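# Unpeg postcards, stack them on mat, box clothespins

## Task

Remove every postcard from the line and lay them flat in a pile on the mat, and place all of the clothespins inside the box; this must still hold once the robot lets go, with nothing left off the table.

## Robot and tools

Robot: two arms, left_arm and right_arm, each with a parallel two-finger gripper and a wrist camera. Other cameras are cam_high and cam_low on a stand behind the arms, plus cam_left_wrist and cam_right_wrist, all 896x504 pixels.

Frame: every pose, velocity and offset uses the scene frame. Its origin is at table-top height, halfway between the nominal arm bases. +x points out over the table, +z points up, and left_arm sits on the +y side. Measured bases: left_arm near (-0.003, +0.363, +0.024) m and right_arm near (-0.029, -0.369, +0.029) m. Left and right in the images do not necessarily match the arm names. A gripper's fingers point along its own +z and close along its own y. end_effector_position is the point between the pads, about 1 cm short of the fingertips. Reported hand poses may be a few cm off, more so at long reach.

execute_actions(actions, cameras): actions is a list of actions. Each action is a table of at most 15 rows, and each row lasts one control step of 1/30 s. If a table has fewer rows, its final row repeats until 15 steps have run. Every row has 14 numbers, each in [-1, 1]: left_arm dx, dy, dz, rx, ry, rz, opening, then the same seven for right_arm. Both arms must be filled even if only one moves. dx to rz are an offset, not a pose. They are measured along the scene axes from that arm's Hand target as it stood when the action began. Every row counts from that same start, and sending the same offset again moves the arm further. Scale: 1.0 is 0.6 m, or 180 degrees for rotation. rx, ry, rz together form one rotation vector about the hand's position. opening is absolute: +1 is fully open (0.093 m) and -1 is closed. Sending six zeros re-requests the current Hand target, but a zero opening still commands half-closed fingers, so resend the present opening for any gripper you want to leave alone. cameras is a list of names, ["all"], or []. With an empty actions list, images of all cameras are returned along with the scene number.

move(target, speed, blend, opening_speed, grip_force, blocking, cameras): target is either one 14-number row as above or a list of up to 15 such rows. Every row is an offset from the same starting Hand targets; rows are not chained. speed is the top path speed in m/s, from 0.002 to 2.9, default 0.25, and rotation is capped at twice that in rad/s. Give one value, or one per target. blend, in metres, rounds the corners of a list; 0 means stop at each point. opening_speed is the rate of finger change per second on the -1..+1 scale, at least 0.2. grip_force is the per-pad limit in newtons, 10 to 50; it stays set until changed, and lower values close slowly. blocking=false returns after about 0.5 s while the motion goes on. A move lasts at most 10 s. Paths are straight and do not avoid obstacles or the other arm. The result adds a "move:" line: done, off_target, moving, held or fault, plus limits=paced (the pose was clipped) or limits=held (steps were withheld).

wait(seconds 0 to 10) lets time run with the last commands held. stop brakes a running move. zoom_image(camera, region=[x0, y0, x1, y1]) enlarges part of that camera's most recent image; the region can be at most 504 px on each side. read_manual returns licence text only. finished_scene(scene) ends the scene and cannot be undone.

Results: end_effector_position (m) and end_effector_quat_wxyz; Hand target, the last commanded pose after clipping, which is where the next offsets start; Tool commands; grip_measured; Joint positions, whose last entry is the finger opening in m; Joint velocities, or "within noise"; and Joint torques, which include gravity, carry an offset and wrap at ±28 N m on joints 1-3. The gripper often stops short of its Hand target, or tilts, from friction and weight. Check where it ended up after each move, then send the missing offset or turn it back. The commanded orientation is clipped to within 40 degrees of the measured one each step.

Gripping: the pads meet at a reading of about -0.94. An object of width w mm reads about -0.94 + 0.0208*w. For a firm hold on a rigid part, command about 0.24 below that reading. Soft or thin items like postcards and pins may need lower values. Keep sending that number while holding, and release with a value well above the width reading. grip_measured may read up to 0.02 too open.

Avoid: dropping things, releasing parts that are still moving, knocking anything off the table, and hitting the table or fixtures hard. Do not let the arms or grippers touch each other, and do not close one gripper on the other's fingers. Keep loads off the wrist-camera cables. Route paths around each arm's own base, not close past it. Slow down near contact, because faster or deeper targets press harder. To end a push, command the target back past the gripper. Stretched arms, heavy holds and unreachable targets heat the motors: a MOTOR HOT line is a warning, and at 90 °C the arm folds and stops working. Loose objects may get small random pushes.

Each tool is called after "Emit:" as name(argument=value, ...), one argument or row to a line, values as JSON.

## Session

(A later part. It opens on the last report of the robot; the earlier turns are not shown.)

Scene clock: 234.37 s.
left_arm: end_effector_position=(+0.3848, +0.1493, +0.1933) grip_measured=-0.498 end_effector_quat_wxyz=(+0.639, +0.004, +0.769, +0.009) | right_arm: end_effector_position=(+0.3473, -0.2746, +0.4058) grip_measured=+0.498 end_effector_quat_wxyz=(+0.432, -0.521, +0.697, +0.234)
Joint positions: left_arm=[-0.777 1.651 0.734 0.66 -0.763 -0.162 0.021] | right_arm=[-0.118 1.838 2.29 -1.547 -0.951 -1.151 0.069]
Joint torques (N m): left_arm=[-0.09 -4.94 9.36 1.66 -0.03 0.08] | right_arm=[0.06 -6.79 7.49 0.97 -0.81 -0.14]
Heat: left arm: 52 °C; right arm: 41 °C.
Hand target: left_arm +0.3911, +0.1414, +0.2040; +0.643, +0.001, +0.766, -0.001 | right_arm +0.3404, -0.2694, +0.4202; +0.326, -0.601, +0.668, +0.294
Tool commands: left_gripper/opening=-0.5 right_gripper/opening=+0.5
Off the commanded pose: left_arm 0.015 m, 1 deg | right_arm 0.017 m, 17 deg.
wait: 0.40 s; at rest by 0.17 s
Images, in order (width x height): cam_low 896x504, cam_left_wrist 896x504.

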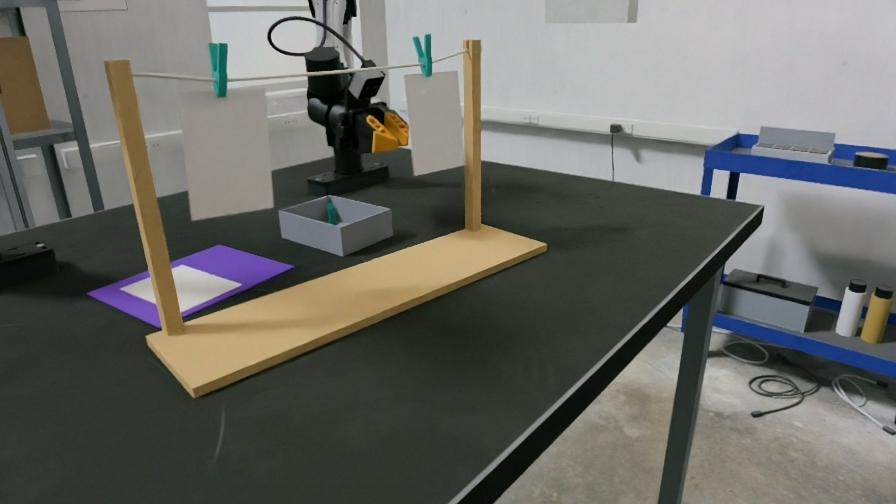

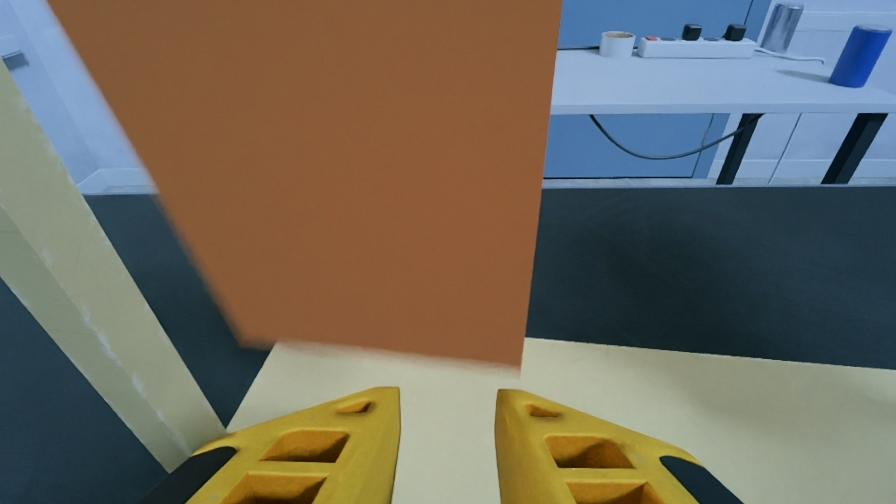

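Emit:
move(
  target=[0.013,0.0,0.0,0,0,0,-0.5, 0,0,0,0,0,0,0.5],
  speed=0.03,
)

Emit:
wait(
  seconds=3,
  cameras=["cam_left_wrist","cam_right_wrist"],
)

Emit:
wait(
  seconds=0.4,
  cameras=["cam_left_wrist","cam_right_wrist"],
)

Scene clock: 235.57 s.
left_arm: end_effector_position=(+0.3891, +0.1432, +0.1929) grip_measured=-0.498 end_effector_quat_wxyz=(+0.638, +0.008, +0.770, +0.002) | right_arm: end_effector_position=(+0.3473, -0.2746, +0.4058) grip_measured=+0.498 end_effector_quat_wxyz=(+0.432, -0.521, +0.697, +0.234)
Joint positions: left_arm=[-0.775 1.671 0.756 0.66 -0.746 -0.162 0.021] | right_arm=[-0.118 1.838 2.29 -1.547 -0.951 -1.151 0.069]
Joint torques (N m): left_arm=[0.42 -5.03 9.4 1.68 -0.03 0.15] | right_arm=[0.01 -6.75 7.49 0.97 -0.79 -0.14]
Heat: left arm: 51 °C; right arm: 41 °C.
Hand target: left_arm +0.3989, +0.1414, +0.2040; +0.643, +0.001, +0.766, -0.001 | right_arm +0.3404, -0.2694, +0.4202; +0.326, -0.601, +0.668, +0.294
Off the commanded pose: left_arm 0.015 m, 1 deg | right_arm 0.017 m, 17 deg.
joint sent to its limit (right arm) — joint 4 (wrist pitch), lower limit. The joint targets are off in position and orientation.
move: off_target (left_arm, right_arm)

Scene clock: 238.57 s.
left_arm: end_effector_position=(+0.3891, +0.1432, +0.1929) grip_measured=-0.498 end_effector_quat_wxyz=(+0.638, +0.008, +0.770, +0.002) | right_arm: end_effector_position=(+0.3473, -0.2746, +0.4058) grip_measured=+0.498 end_effector_quat_wxyz=(+0.432, -0.521, +0.697, +0.234)
Joint positions: left_arm=[-0.775 1.671 0.756 0.66 -0.746 -0.162 0.021] | right_arm=[-0.118 1.838 2.29 -1.547 -0.951 -1.151 0.069]
Joint torques (N m): left_arm=[0.39 -5.05 9.37 1.69 -0.04 0.15] | right_arm=[0.1 -6.74 7.49 0.98 -0.8 -0.12]
Heat: left arm: 50 °C; right arm: 42 °C.
Hand target: left_arm +0.3989, +0.1414, +0.2040; +0.643, +0.001, +0.766, -0.001 | right_arm +0.3404, -0.2694, +0.4202; +0.326, -0.601, +0.668, +0.294
Tool commands: left_gripper/opening=-0.5 right_gripper/opening=+0.5
Off the commanded pose: left_arm 0.015 m, 1 deg | right_arm 0.017 m, 17 deg.
wait: 3.00 s; at rest by 0.17 s
Images, in order (width x height): cam_left_wrist 896x504, cam_right_wrist 896x504.

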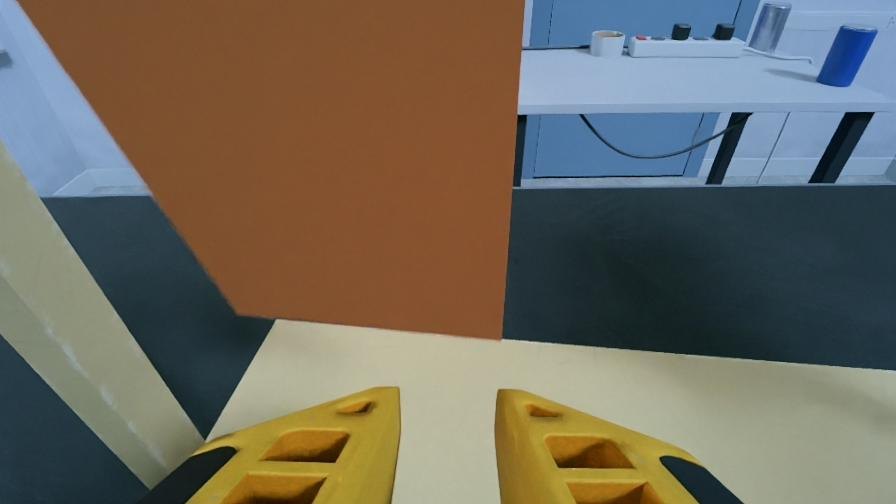

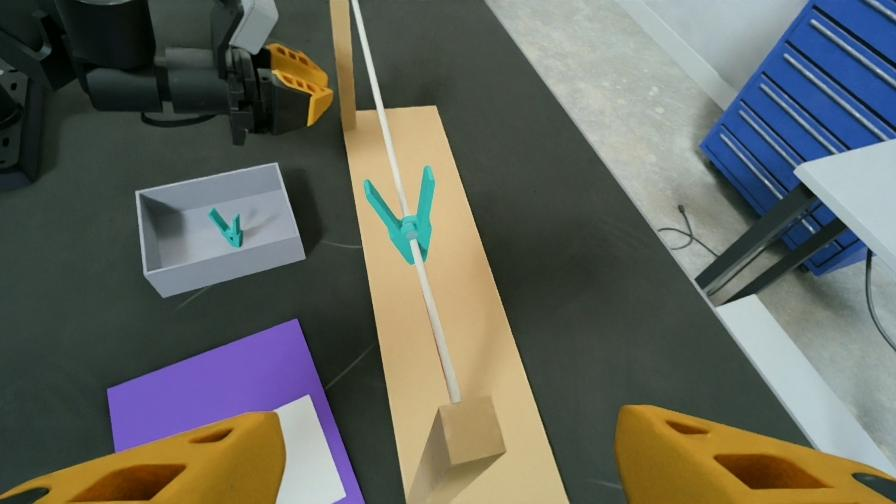

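Scene clock: 238.97 s.
left_arm: end_effector_position=(+0.3891, +0.1432, +0.1929) grip_measured=-0.498 end_effector_quat_wxyz=(+0.638, +0.008, +0.770, +0.002) | right_arm: end_effector_position=(+0.3473, -0.2746, +0.4058) grip_measured=+0.498 end_effector_quat_wxyz=(+0.432, -0.521, +0.697, +0.234)
Joint positions: left_arm=[-0.775 1.671 0.756 0.66 -0.746 -0.162 0.021] | right_arm=[-0.118 1.838 2.29 -1.547 -0.951 -1.151 0.069]
Joint torques (N m): left_arm=[0.42 -5.04 9.4 1.69 -0.03 0.14] | right_arm=[0.05 -6.71 7.51 0.98 -0.8 -0.15]
Heat: left arm: 50 °C; right arm: 42 °C.
Hand target: left_arm +0.3989, +0.1414, +0.2040; +0.643, +0.001, +0.766, -0.001 | right_arm +0.3404, -0.2694, +0.4202; +0.326, -0.601, +0.668, +0.294
Tool commands: left_gripper/opening=-0.5 right_gripper/opening=+0.5
Off the commanded pose: left_arm 0.015 m, 1 deg | right_arm 0.017 m, 17 deg.
wait: 0.40 s; at rest by 0.17 s
Images, in order (width x height): cam_left_wrist 896x504, cam_right_wrist 896x504.

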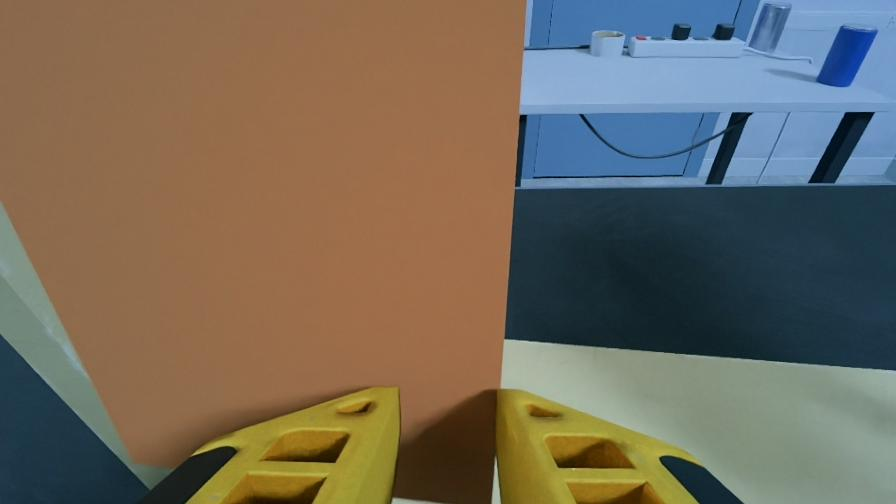

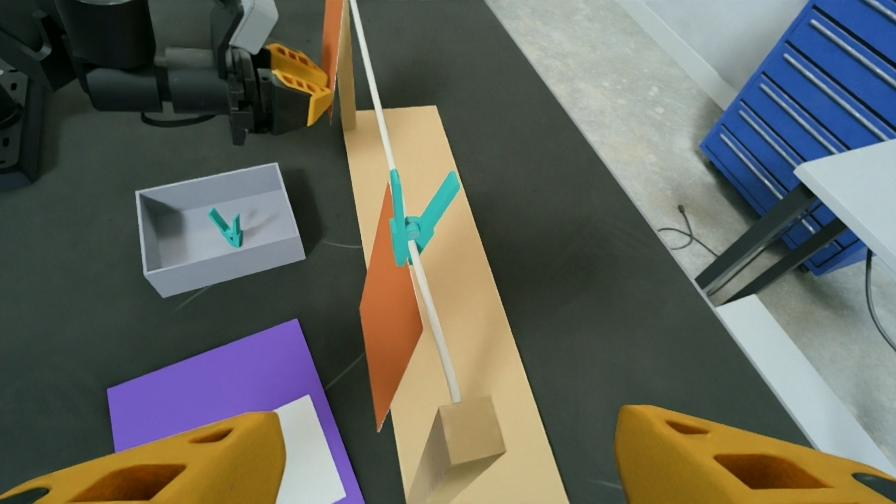

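Emit:
wait(
  seconds=5,
  cameras=["cam_left_wrist","cam_right_wrist"],
)

Emit:
wait(
  seconds=0.4,
  cameras=["cam_left_wrist","cam_right_wrist"],
)

Scene clock: 244.10 s.
left_arm: end_effector_position=(+0.3891, +0.1432, +0.1929) grip_measured=-0.498 end_effector_quat_wxyz=(+0.638, +0.008, +0.770, +0.002) | right_arm: end_effector_position=(+0.3473, -0.2746, +0.4058) grip_measured=+0.498 end_effector_quat_wxyz=(+0.432, -0.521, +0.697, +0.234)
Joint positions: left_arm=[-0.775 1.671 0.756 0.66 -0.746 -0.162 0.021] | right_arm=[-0.118 1.838 2.29 -1.547 -0.951 -1.151 0.069]
Joint torques (N m): left_arm=[0.39 -5.07 9.39 1.68 -0.03 0.13] | right_arm=[0.08 -6.79 7.53 0.97 -0.79 -0.14]
Heat: left arm: 49 °C; right arm: 42 °C.
Hand target: left_arm +0.3989, +0.1414, +0.2040; +0.643, +0.001, +0.766, -0.001 | right_arm +0.3404, -0.2694, +0.4202; +0.326, -0.601, +0.668, +0.294
Tool commands: left_gripper/opening=-0.5 right_gripper/opening=+0.5
Off the commanded pose: left_arm 0.015 m, 1 deg | right_arm 0.017 m, 17 deg.
wait: 5.00 s; at rest by 0.03 s
Images, in order (width x height): cam_left_wrist 896x504, cam_right_wrist 896x504.

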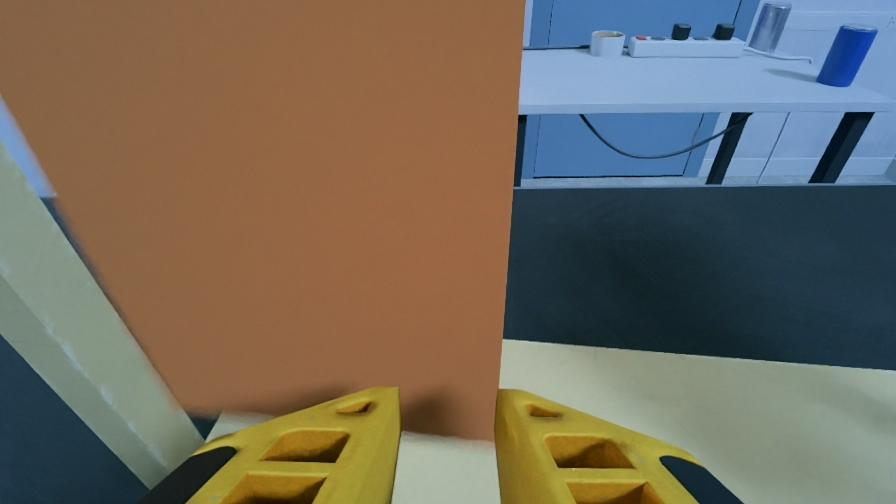

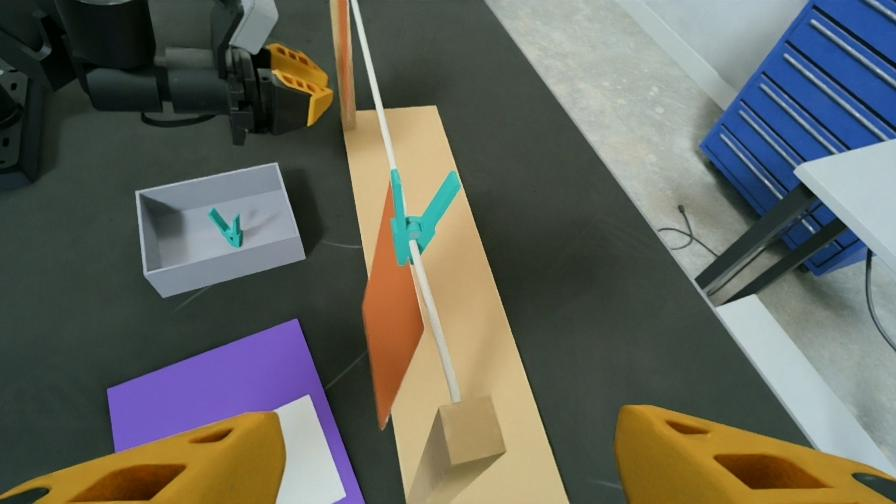

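Scene clock: 244.50 s.
left_arm: end_effector_position=(+0.3891, +0.1432, +0.1929) grip_measured=-0.498 end_effector_quat_wxyz=(+0.638, +0.008, +0.770, +0.002) | right_arm: end_effector_position=(+0.3473, -0.2746, +0.4058) grip_measured=+0.498 end_effector_quat_wxyz=(+0.432, -0.521, +0.697, +0.234)
Joint positions: left_arm=[-0.775 1.671 0.756 0.66 -0.746 -0.162 0.021] | right_arm=[-0.118 1.838 2.29 -1.547 -0.951 -1.151 0.069]
Joint torques (N m): left_arm=[0.38 -5.04 9.37 1.67 -0.03 0.15] | right_arm=[0.06 -6.79 7.53 0.97 -0.8 -0.14]
Heat: left arm: 49 °C; right arm: 42 °C.
Hand target: left_arm +0.3989, +0.1414, +0.2040; +0.643, +0.001, +0.766, -0.001 | right_arm +0.3404, -0.2694, +0.4202; +0.326, -0.601, +0.668, +0.294
Tool commands: left_gripper/opening=-0.5 right_gripper/opening=+0.5
Off the commanded pose: left_arm 0.015 m, 1 deg | right_arm 0.017 m, 17 deg.
wait: 0.40 s; at rest by 0.17 s
Images, in order (width x height): cam_left_wrist 896x504, cam_right_wrist 896x504.

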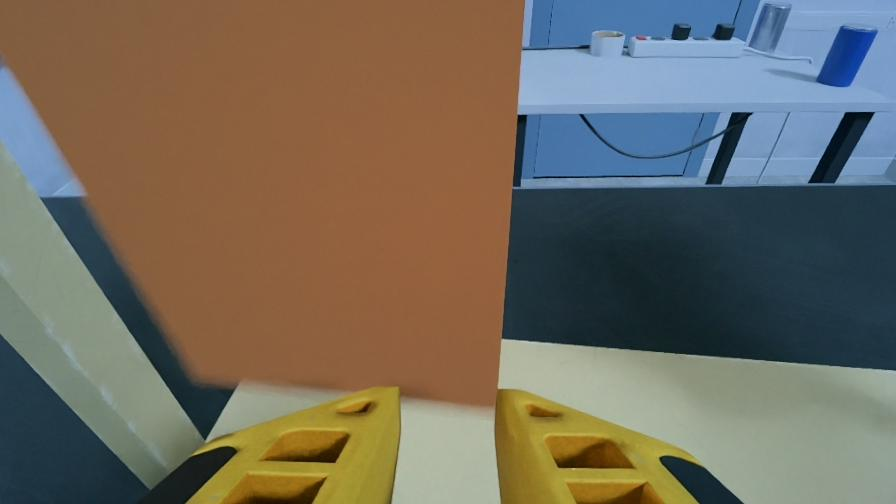

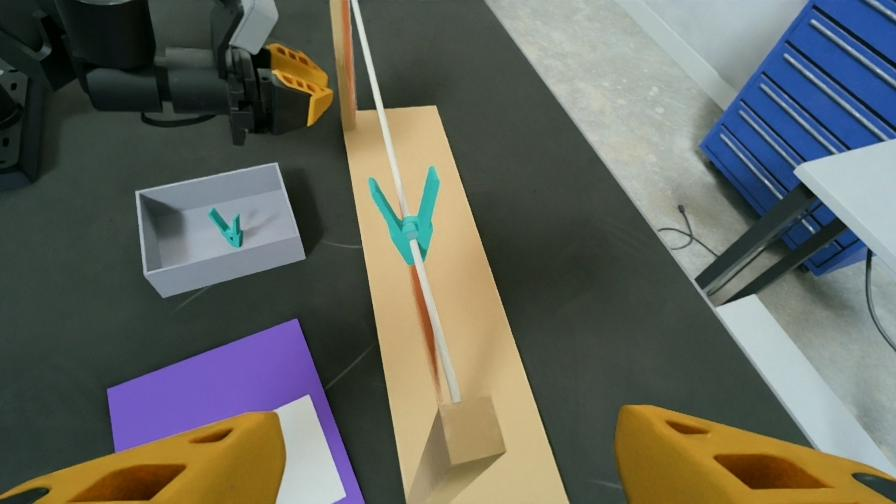

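Emit:
move(
  target=[
    [-0.2,-0.08,0.0,-0.007,-0.012,-0.17,0.2, 0,0,0,0,0,0,0.5],
    [-0.09,-0.28,-0.015,-0.015,-0.025,-0.3445,0.2, 0,0,0,0,0,0,0.5],
  ],
  blend=0.04,
  speed=0.25,
  cameras=["cam_high","cam_left_wrist","cam_right_wrist"],
)

Scene clock: 248.70 s.
left_arm: end_effector_position=(+0.3325, -0.0176, +0.1617) grip_measured=+0.198 end_effector_quat_wxyz=(+0.529, +0.382, +0.674, -0.347) | right_arm: end_effector_position=(+0.3473, -0.2746, +0.4058) grip_measured=+0.498 end_effector_quat_wxyz=(+0.432, -0.521, +0.697, +0.234)
Joint positions: left_arm=[-0.74 1.875 0.849 0.811 0.354 0.01 0.055] | right_arm=[-0.118 1.838 2.29 -1.547 -0.951 -1.151 0.069]
Joint torques (N m): left_arm=[0.12 -6.22 8.95 2.82 0.06 0.31] | right_arm=[0.08 -6.76 7.53 0.96 -0.8 -0.14]
Heat: left arm: 50 °C; right arm: 42 °C.
Hand target: left_arm +0.3449, -0.0266, +0.1950; +0.578, +0.381, +0.632, -0.349 | right_arm +0.3404, -0.2694, +0.4202; +0.326, -0.601, +0.668, +0.294
Off the commanded pose: left_arm 0.037 m, 8 deg | right_arm 0.017 m, 17 deg.
joint sent to its limit (right arm) — joint 4 (wrist pitch), lower limit. The joint targets are off in position and orientation.
move: off_target (left_arm, right_arm)
Images, in order (width x height): cam_high 896x504, cam_left_wrist 896x504, cam_right_wrist 896x504.

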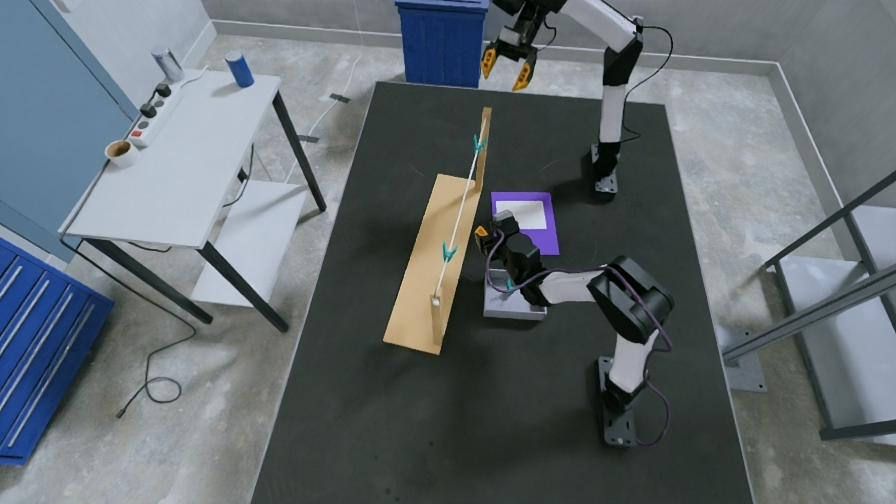

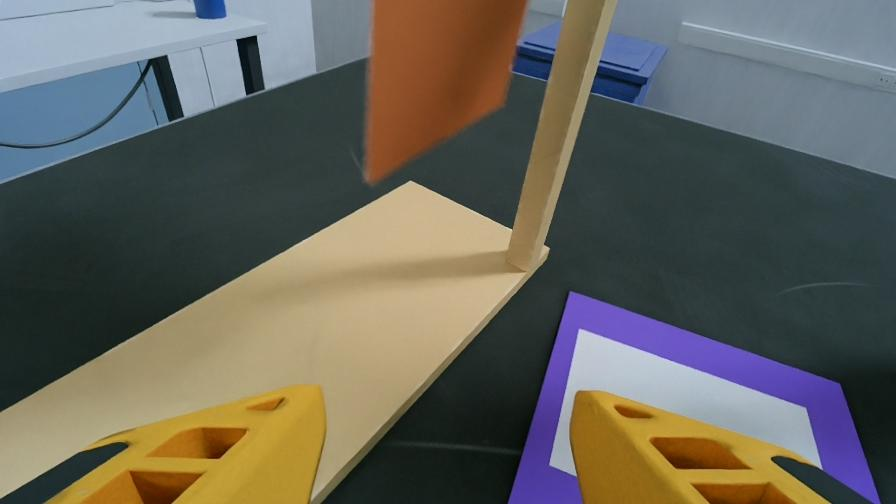

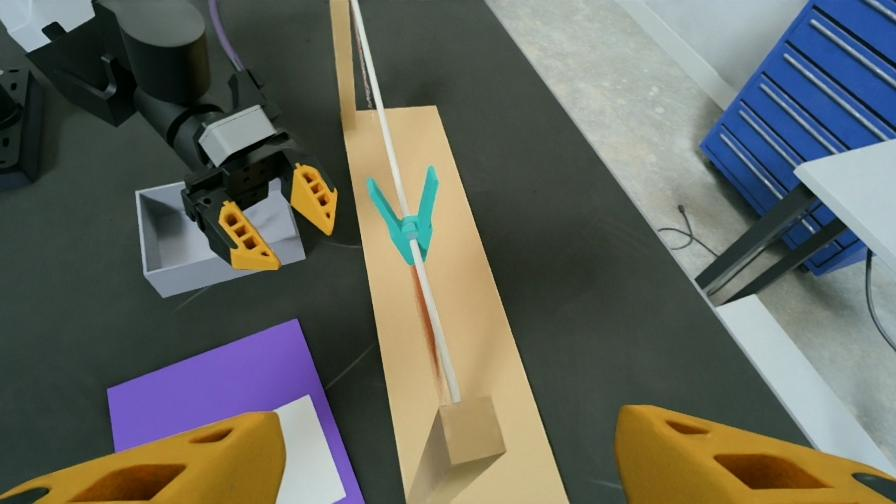

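Emit:
wait(
  seconds=1.0,
  cameras=["cam_left_wrist","cam_high"],
)

Emit:
wait(
  seconds=0.3,
  cameras=["cam_left_wrist","cam_right_wrist"],
)

Scene clock: 249.80 s.
left_arm: end_effector_position=(+0.3325, -0.0176, +0.1617) grip_measured=+0.198 end_effector_quat_wxyz=(+0.529, +0.382, +0.674, -0.347) | right_arm: end_effector_position=(+0.3473, -0.2746, +0.4058) grip_measured=+0.498 end_effector_quat_wxyz=(+0.432, -0.521, +0.697, +0.234)
Joint positions: left_arm=[-0.74 1.875 0.849 0.811 0.354 0.01 0.055] | right_arm=[-0.118 1.838 2.29 -1.547 -0.951 -1.151 0.069]
Joint torques (N m): left_arm=[0.1 -6.23 9.01 2.8 0.07 0.32] | right_arm=[0.09 -6.8 7.53 0.96 -0.8 -0.14]
Heat: left arm: 50 °C; right arm: 42 °C.
Hand target: left_arm +0.3449, -0.0266, +0.1950; +0.578, +0.381, +0.632, -0.349 | right_arm +0.3404, -0.2694, +0.4202; +0.326, -0.601, +0.668, +0.294
Tool commands: left_gripper/opening=+0.2 right_gripper/opening=+0.5
Off the commanded pose: left_arm 0.037 m, 8 deg | right_arm 0.017 m, 17 deg.
wait: 1.00 s; at rest by 0.07 s
Images, in order (width x height): cam_high 896x504, cam_left_wrist 896x504.

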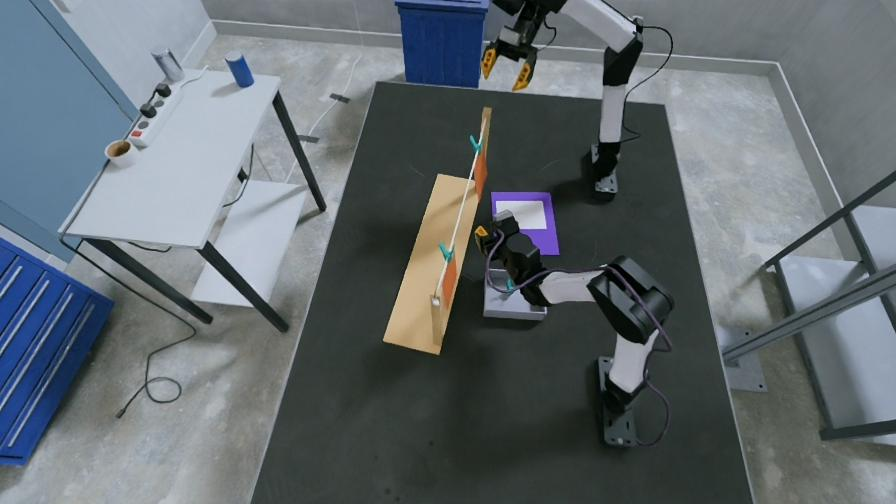

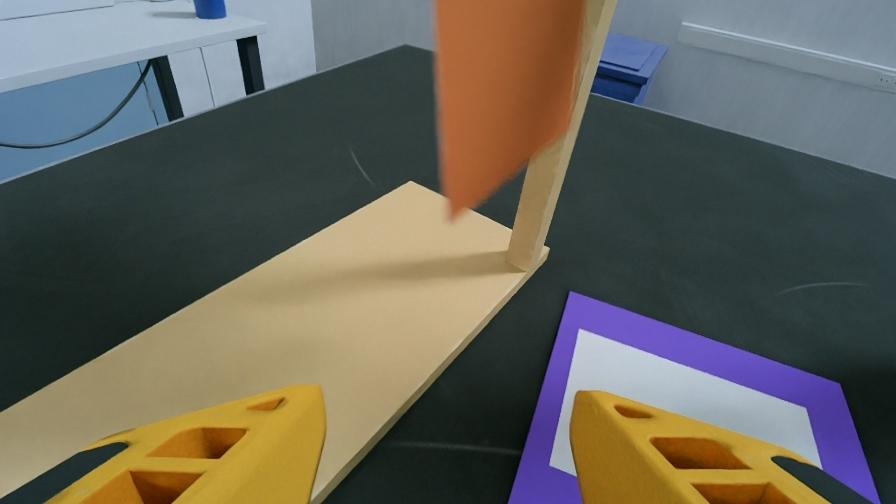

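Scene clock: 250.10 s.
left_arm: end_effector_position=(+0.3325, -0.0176, +0.1617) grip_measured=+0.198 end_effector_quat_wxyz=(+0.529, +0.382, +0.674, -0.347) | right_arm: end_effector_position=(+0.3473, -0.2746, +0.4058) grip_measured=+0.498 end_effector_quat_wxyz=(+0.432, -0.521, +0.697, +0.234)
Joint positions: left_arm=[-0.74 1.875 0.849 0.811 0.354 0.01 0.055] | right_arm=[-0.118 1.838 2.29 -1.547 -0.951 -1.151 0.069]
Joint torques (N m): left_arm=[0.12 -6.24 8.98 2.82 0.06 0.31] | right_arm=[0.02 -6.78 7.51 0.96 -0.79 -0.14]
Heat: left arm: 50 °C; right arm: 42 °C.
Hand target: left_arm +0.3449, -0.0266, +0.1950; +0.578, +0.381, +0.632, -0.349 | right_arm +0.3404, -0.2694, +0.4202; +0.326, -0.601, +0.668, +0.294
Tool commands: left_gripper/opening=+0.2 right_gripper/opening=+0.5
Off the commanded pose: left_arm 0.037 m, 8 deg | right_arm 0.017 m, 17 deg.
wait: 0.30 s; at rest by 0.17 s
Images, in order (width x height): cam_left_wrist 896x504, cam_right_wrist 896x504.

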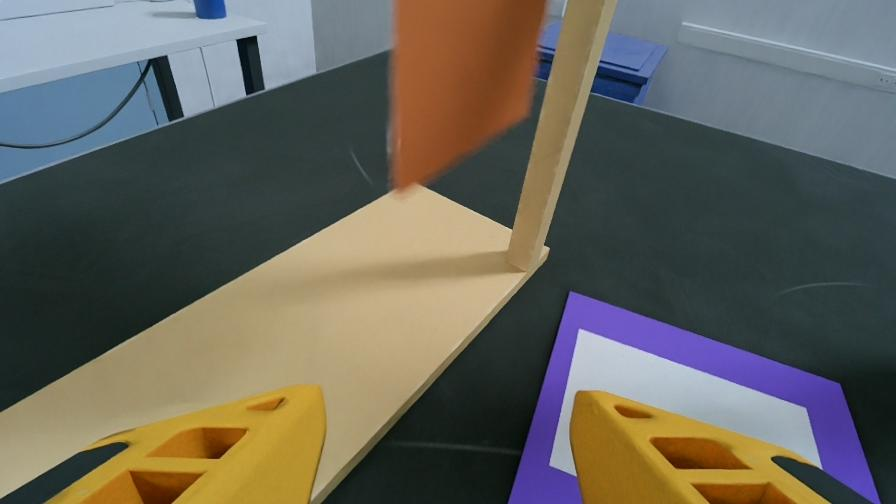

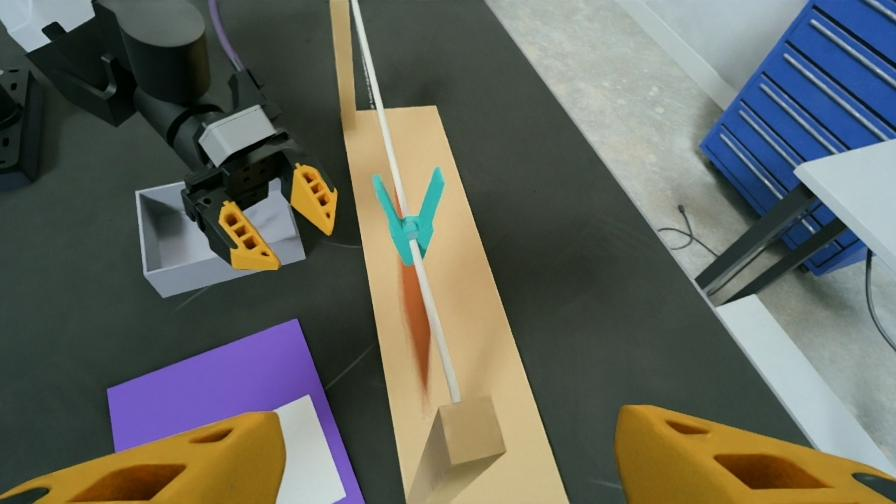

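Emit:
move(
  target=[0.115,-0.187,0.013,0,0,0,0.2, 0,0,0,0,0,0,0.5],
  speed=0.2,
  grip_force=[20,50],
  cameras=["cam_high","cam_left_wrist","cam_right_wrist"],
)

Scene clock: 252.23 s.
left_arm: end_effector_position=(+0.4041, -0.1357, +0.1949) grip_measured=+0.198 end_effector_quat_wxyz=(+0.570, +0.384, +0.630, -0.361) | right_arm: end_effector_position=(+0.3473, -0.2746, +0.4058) grip_measured=+0.498 end_effector_quat_wxyz=(+0.432, -0.521, +0.697, +0.234)
Joint positions: left_arm=[-0.815 2.263 1.509 0.66 0.301 0.01 0.055] | right_arm=[-0.118 1.838 2.29 -1.547 -0.951 -1.151 0.069]
Joint torques (N m): left_arm=[-0.66 -9.33 10.35 1.74 -0.22 0.19] | right_arm=[0.03 -6.8 7.53 0.96 -0.81 -0.13]
Heat: left arm: 50 °C; right arm: 42 °C.
Hand target: left_arm +0.4139, -0.1388, +0.2028; +0.578, +0.381, +0.632, -0.349 | right_arm +0.3404, -0.2694, +0.4202; +0.326, -0.601, +0.668, +0.294
Off the commanded pose: left_arm 0.013 m, 2 deg | right_arm 0.017 m, 17 deg.
joint sent to its limit (right arm) — joint 4 (wrist pitch), lower limit. The joint targets are off in position and orientation.
grip_force (N): 20, 50
move: off_target (left_arm, right_arm)
Images, in order (width x height): cam_high 896x504, cam_left_wrist 896x504, cam_right_wrist 896x504.

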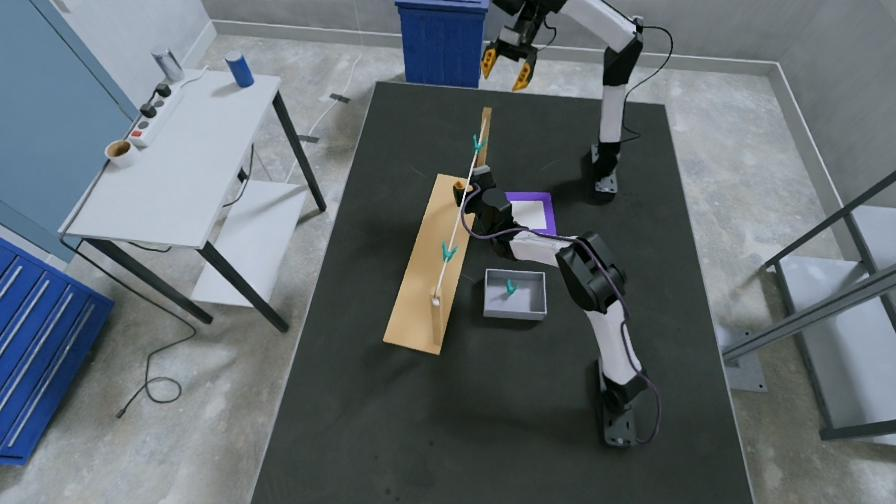

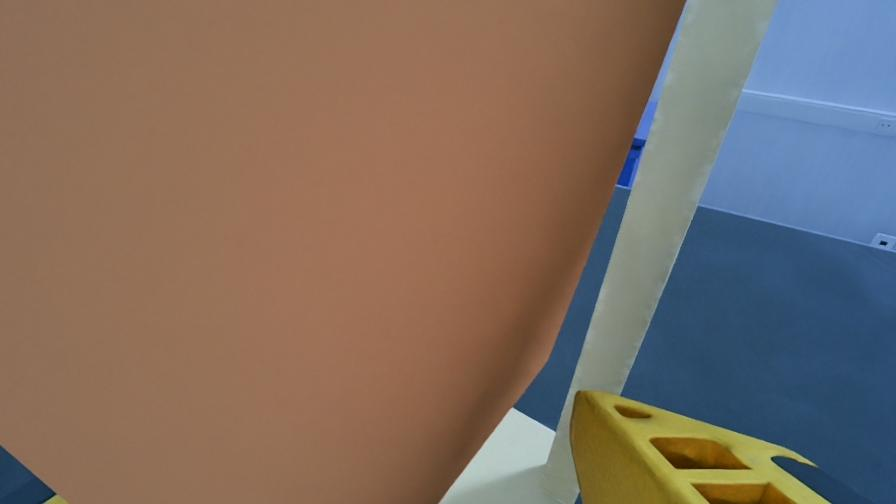

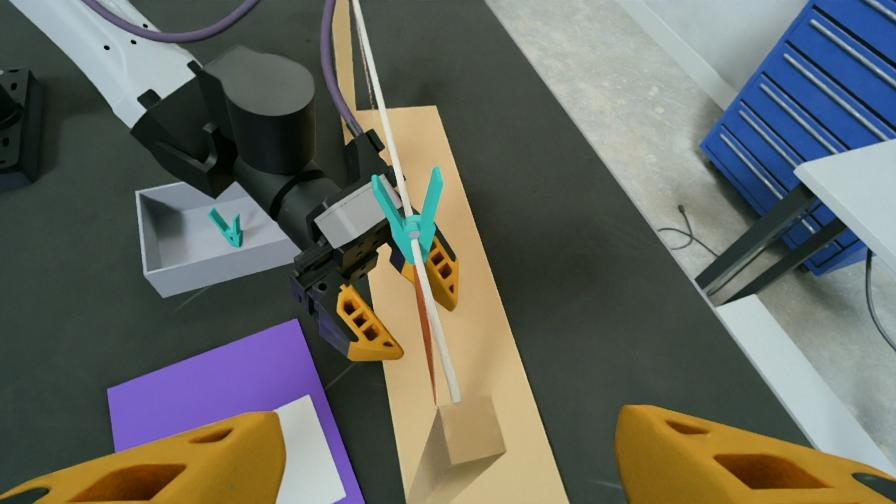

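Emit:
move(
  target=[0,0,0,0,0,0,-1, 0,0,0,0,0,0,0.5],
  opening_speed=0.6,
  cameras=["cam_high","cam_left_wrist","cam_right_wrist","cam_low"],
)

Scene clock: 258.37 s.
left_arm: end_effector_position=(+0.3978, -0.1416, +0.1973) grip_measured=-0.976 end_effector_quat_wxyz=(+0.572, +0.396, +0.621, -0.360) | right_arm: end_effector_position=(+0.3473, -0.2746, +0.4058) grip_measured=+0.498 end_effector_quat_wxyz=(+0.432, -0.521, +0.697, +0.234)
Joint positions: left_arm=[-0.827 2.263 1.515 0.659 0.306 0.033 0] | right_arm=[-0.118 1.838 2.29 -1.547 -0.951 -1.151 0.069]
Joint torques (N m): left_arm=[0.24 -9.4 9.87 1.73 -0.28 0.05] | right_arm=[0.06 -6.75 7.53 0.97 -0.78 -0.13]
Heat: left arm: 49 °C; right arm: 42 °C.
Hand target: left_arm +0.4139, -0.1388, +0.2028; +0.578, +0.381, +0.632, -0.349 | right_arm +0.3404, -0.2694, +0.4202; +0.326, -0.601, +0.668, +0.294
Off the commanded pose: left_arm 0.017 m, 3 deg | right_arm 0.017 m, 17 deg.
joint sent to its limit (right arm) — joint 4 (wrist pitch), lower limit. The joint targets are off in position and orientation.
grip_force (N): 20, 50
move: off_target (left_arm, right_arm)

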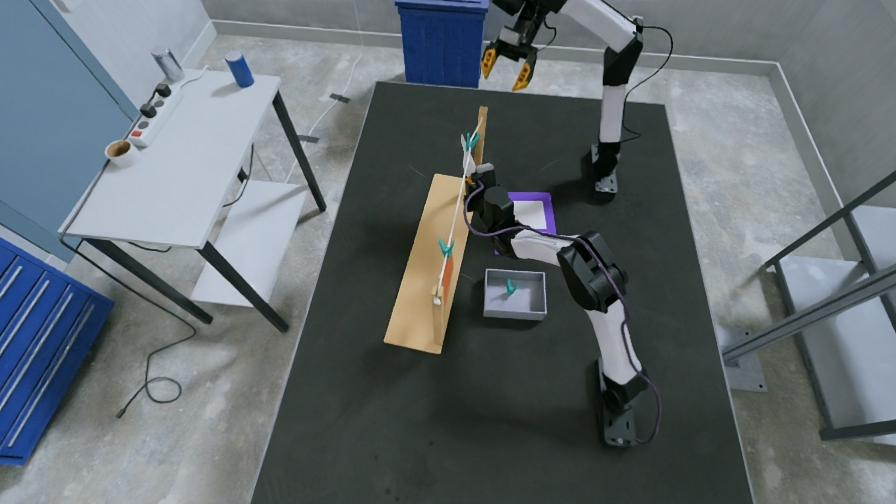

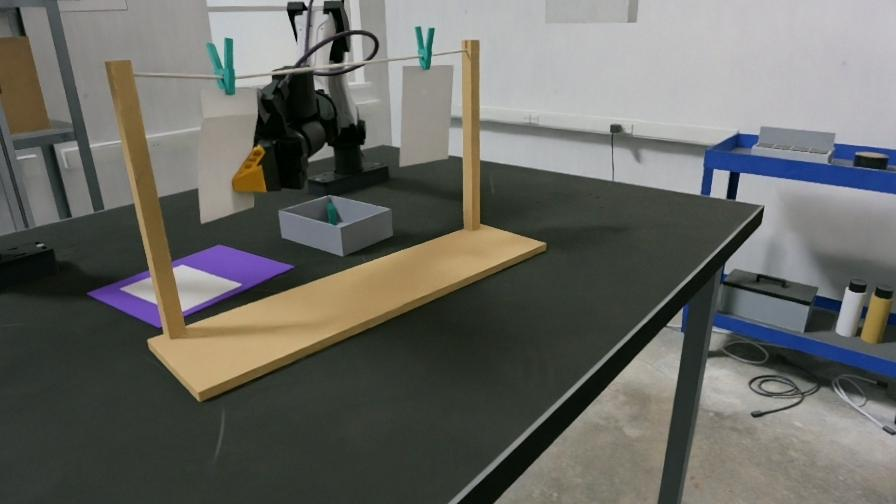

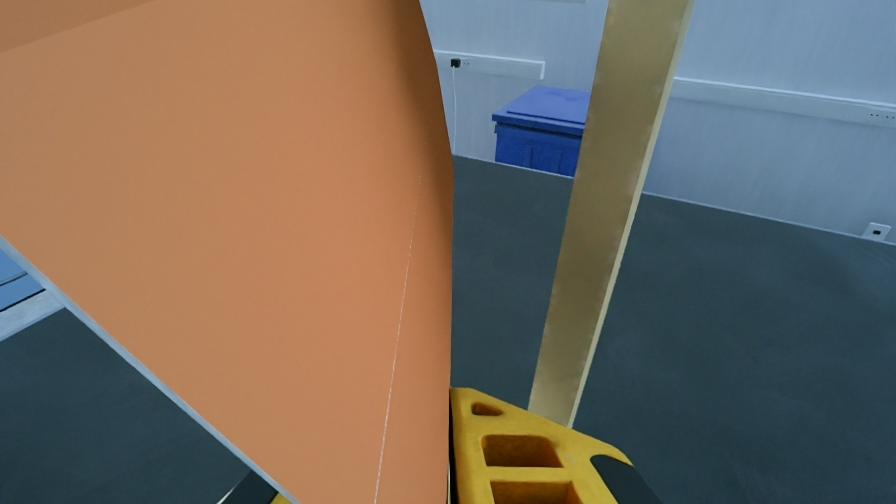

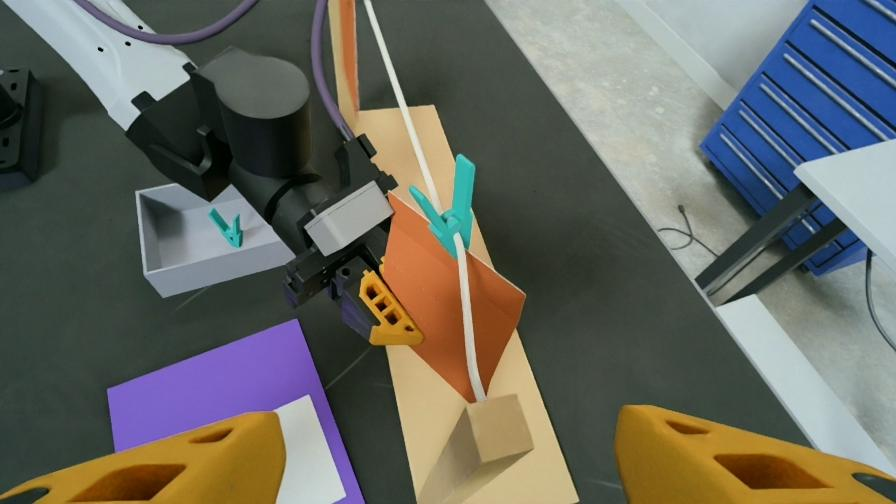

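Emit:
move(
  target=[-0.035,0.01,-0.005,0,0,-0.07,-1, 0,0,0,0,0,0,0.5],
  speed=0.08,
  cameras=["cam_high","cam_left_wrist","cam_right_wrist","cam_low"],
)

Scene clock: 260.70 s.
left_arm: end_effector_position=(+0.3811, -0.1386, +0.1988) grip_measured=-0.978 end_effector_quat_wxyz=(+0.532, +0.448, +0.581, -0.423) | right_arm: end_effector_position=(+0.3473, -0.2746, +0.4058) grip_measured=+0.498 end_effector_quat_wxyz=(+0.432, -0.521, +0.697, +0.234)
Joint positions: left_arm=[-0.784 2.263 1.515 0.659 0.548 0.033 0] | right_arm=[-0.118 1.838 2.29 -1.547 -0.951 -1.151 0.069]
Joint torques (N m): left_arm=[0.61 -10.06 7.76 1.7 0.01 0.25] | right_arm=[0.06 -6.75 7.51 0.98 -0.79 -0.14]
Heat: left arm: 48 °C; right arm: 42 °C.
Hand target: left_arm +0.3929, -0.1328, +0.1998; +0.537, +0.448, +0.586, -0.410 | right_arm +0.3404, -0.2694, +0.4202; +0.326, -0.601, +0.668, +0.294
Off the commanded pose: left_arm 0.013 m, 2 deg | right_arm 0.017 m, 17 deg.
joint sent to its limit (right arm) — joint 4 (wrist pitch), lower limit. The joint targets are off in position and orientation.
grip_force (N): 20, 50
move: off_target (left_arm, right_arm)

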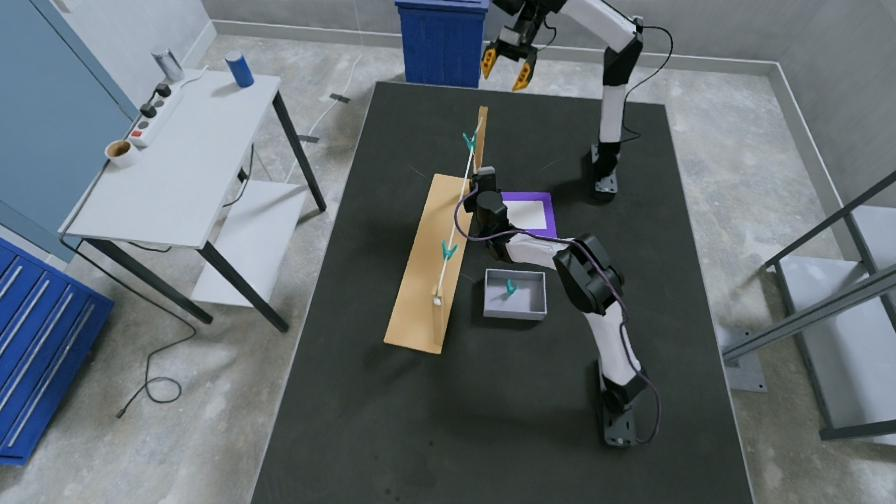

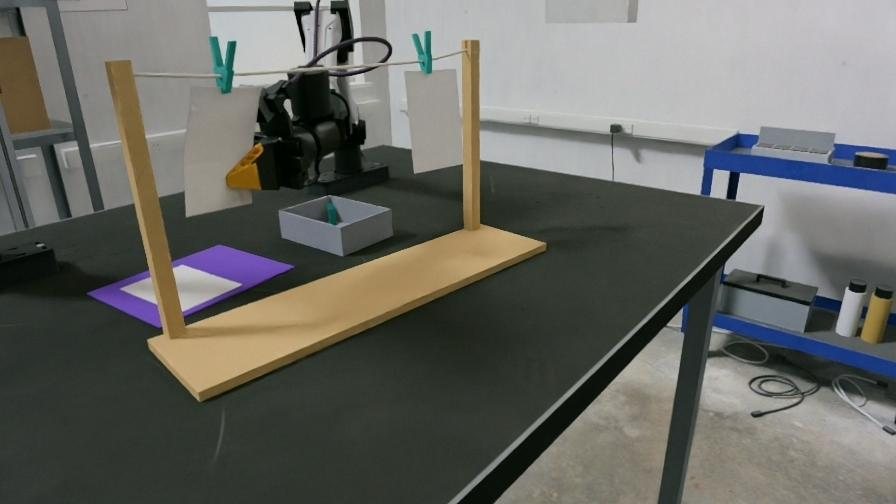

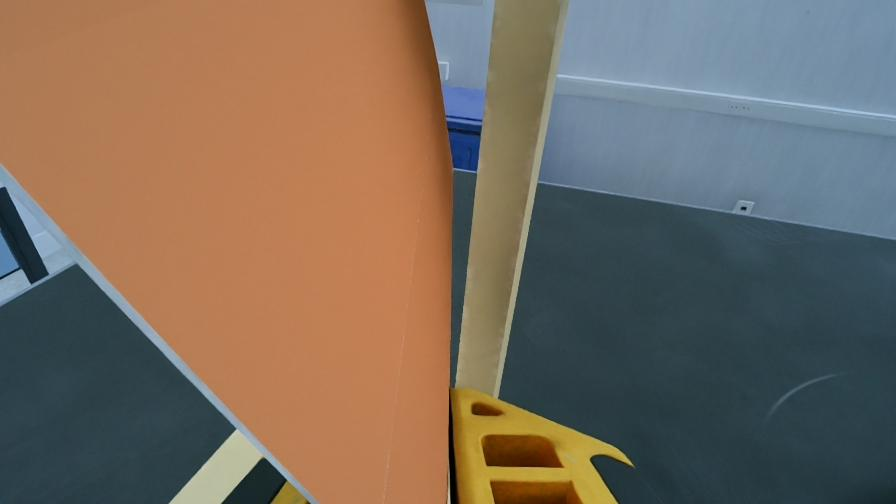

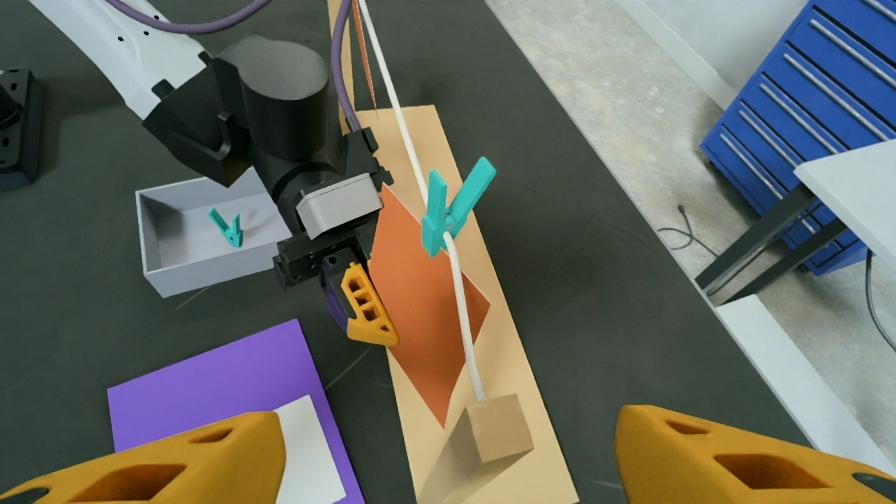

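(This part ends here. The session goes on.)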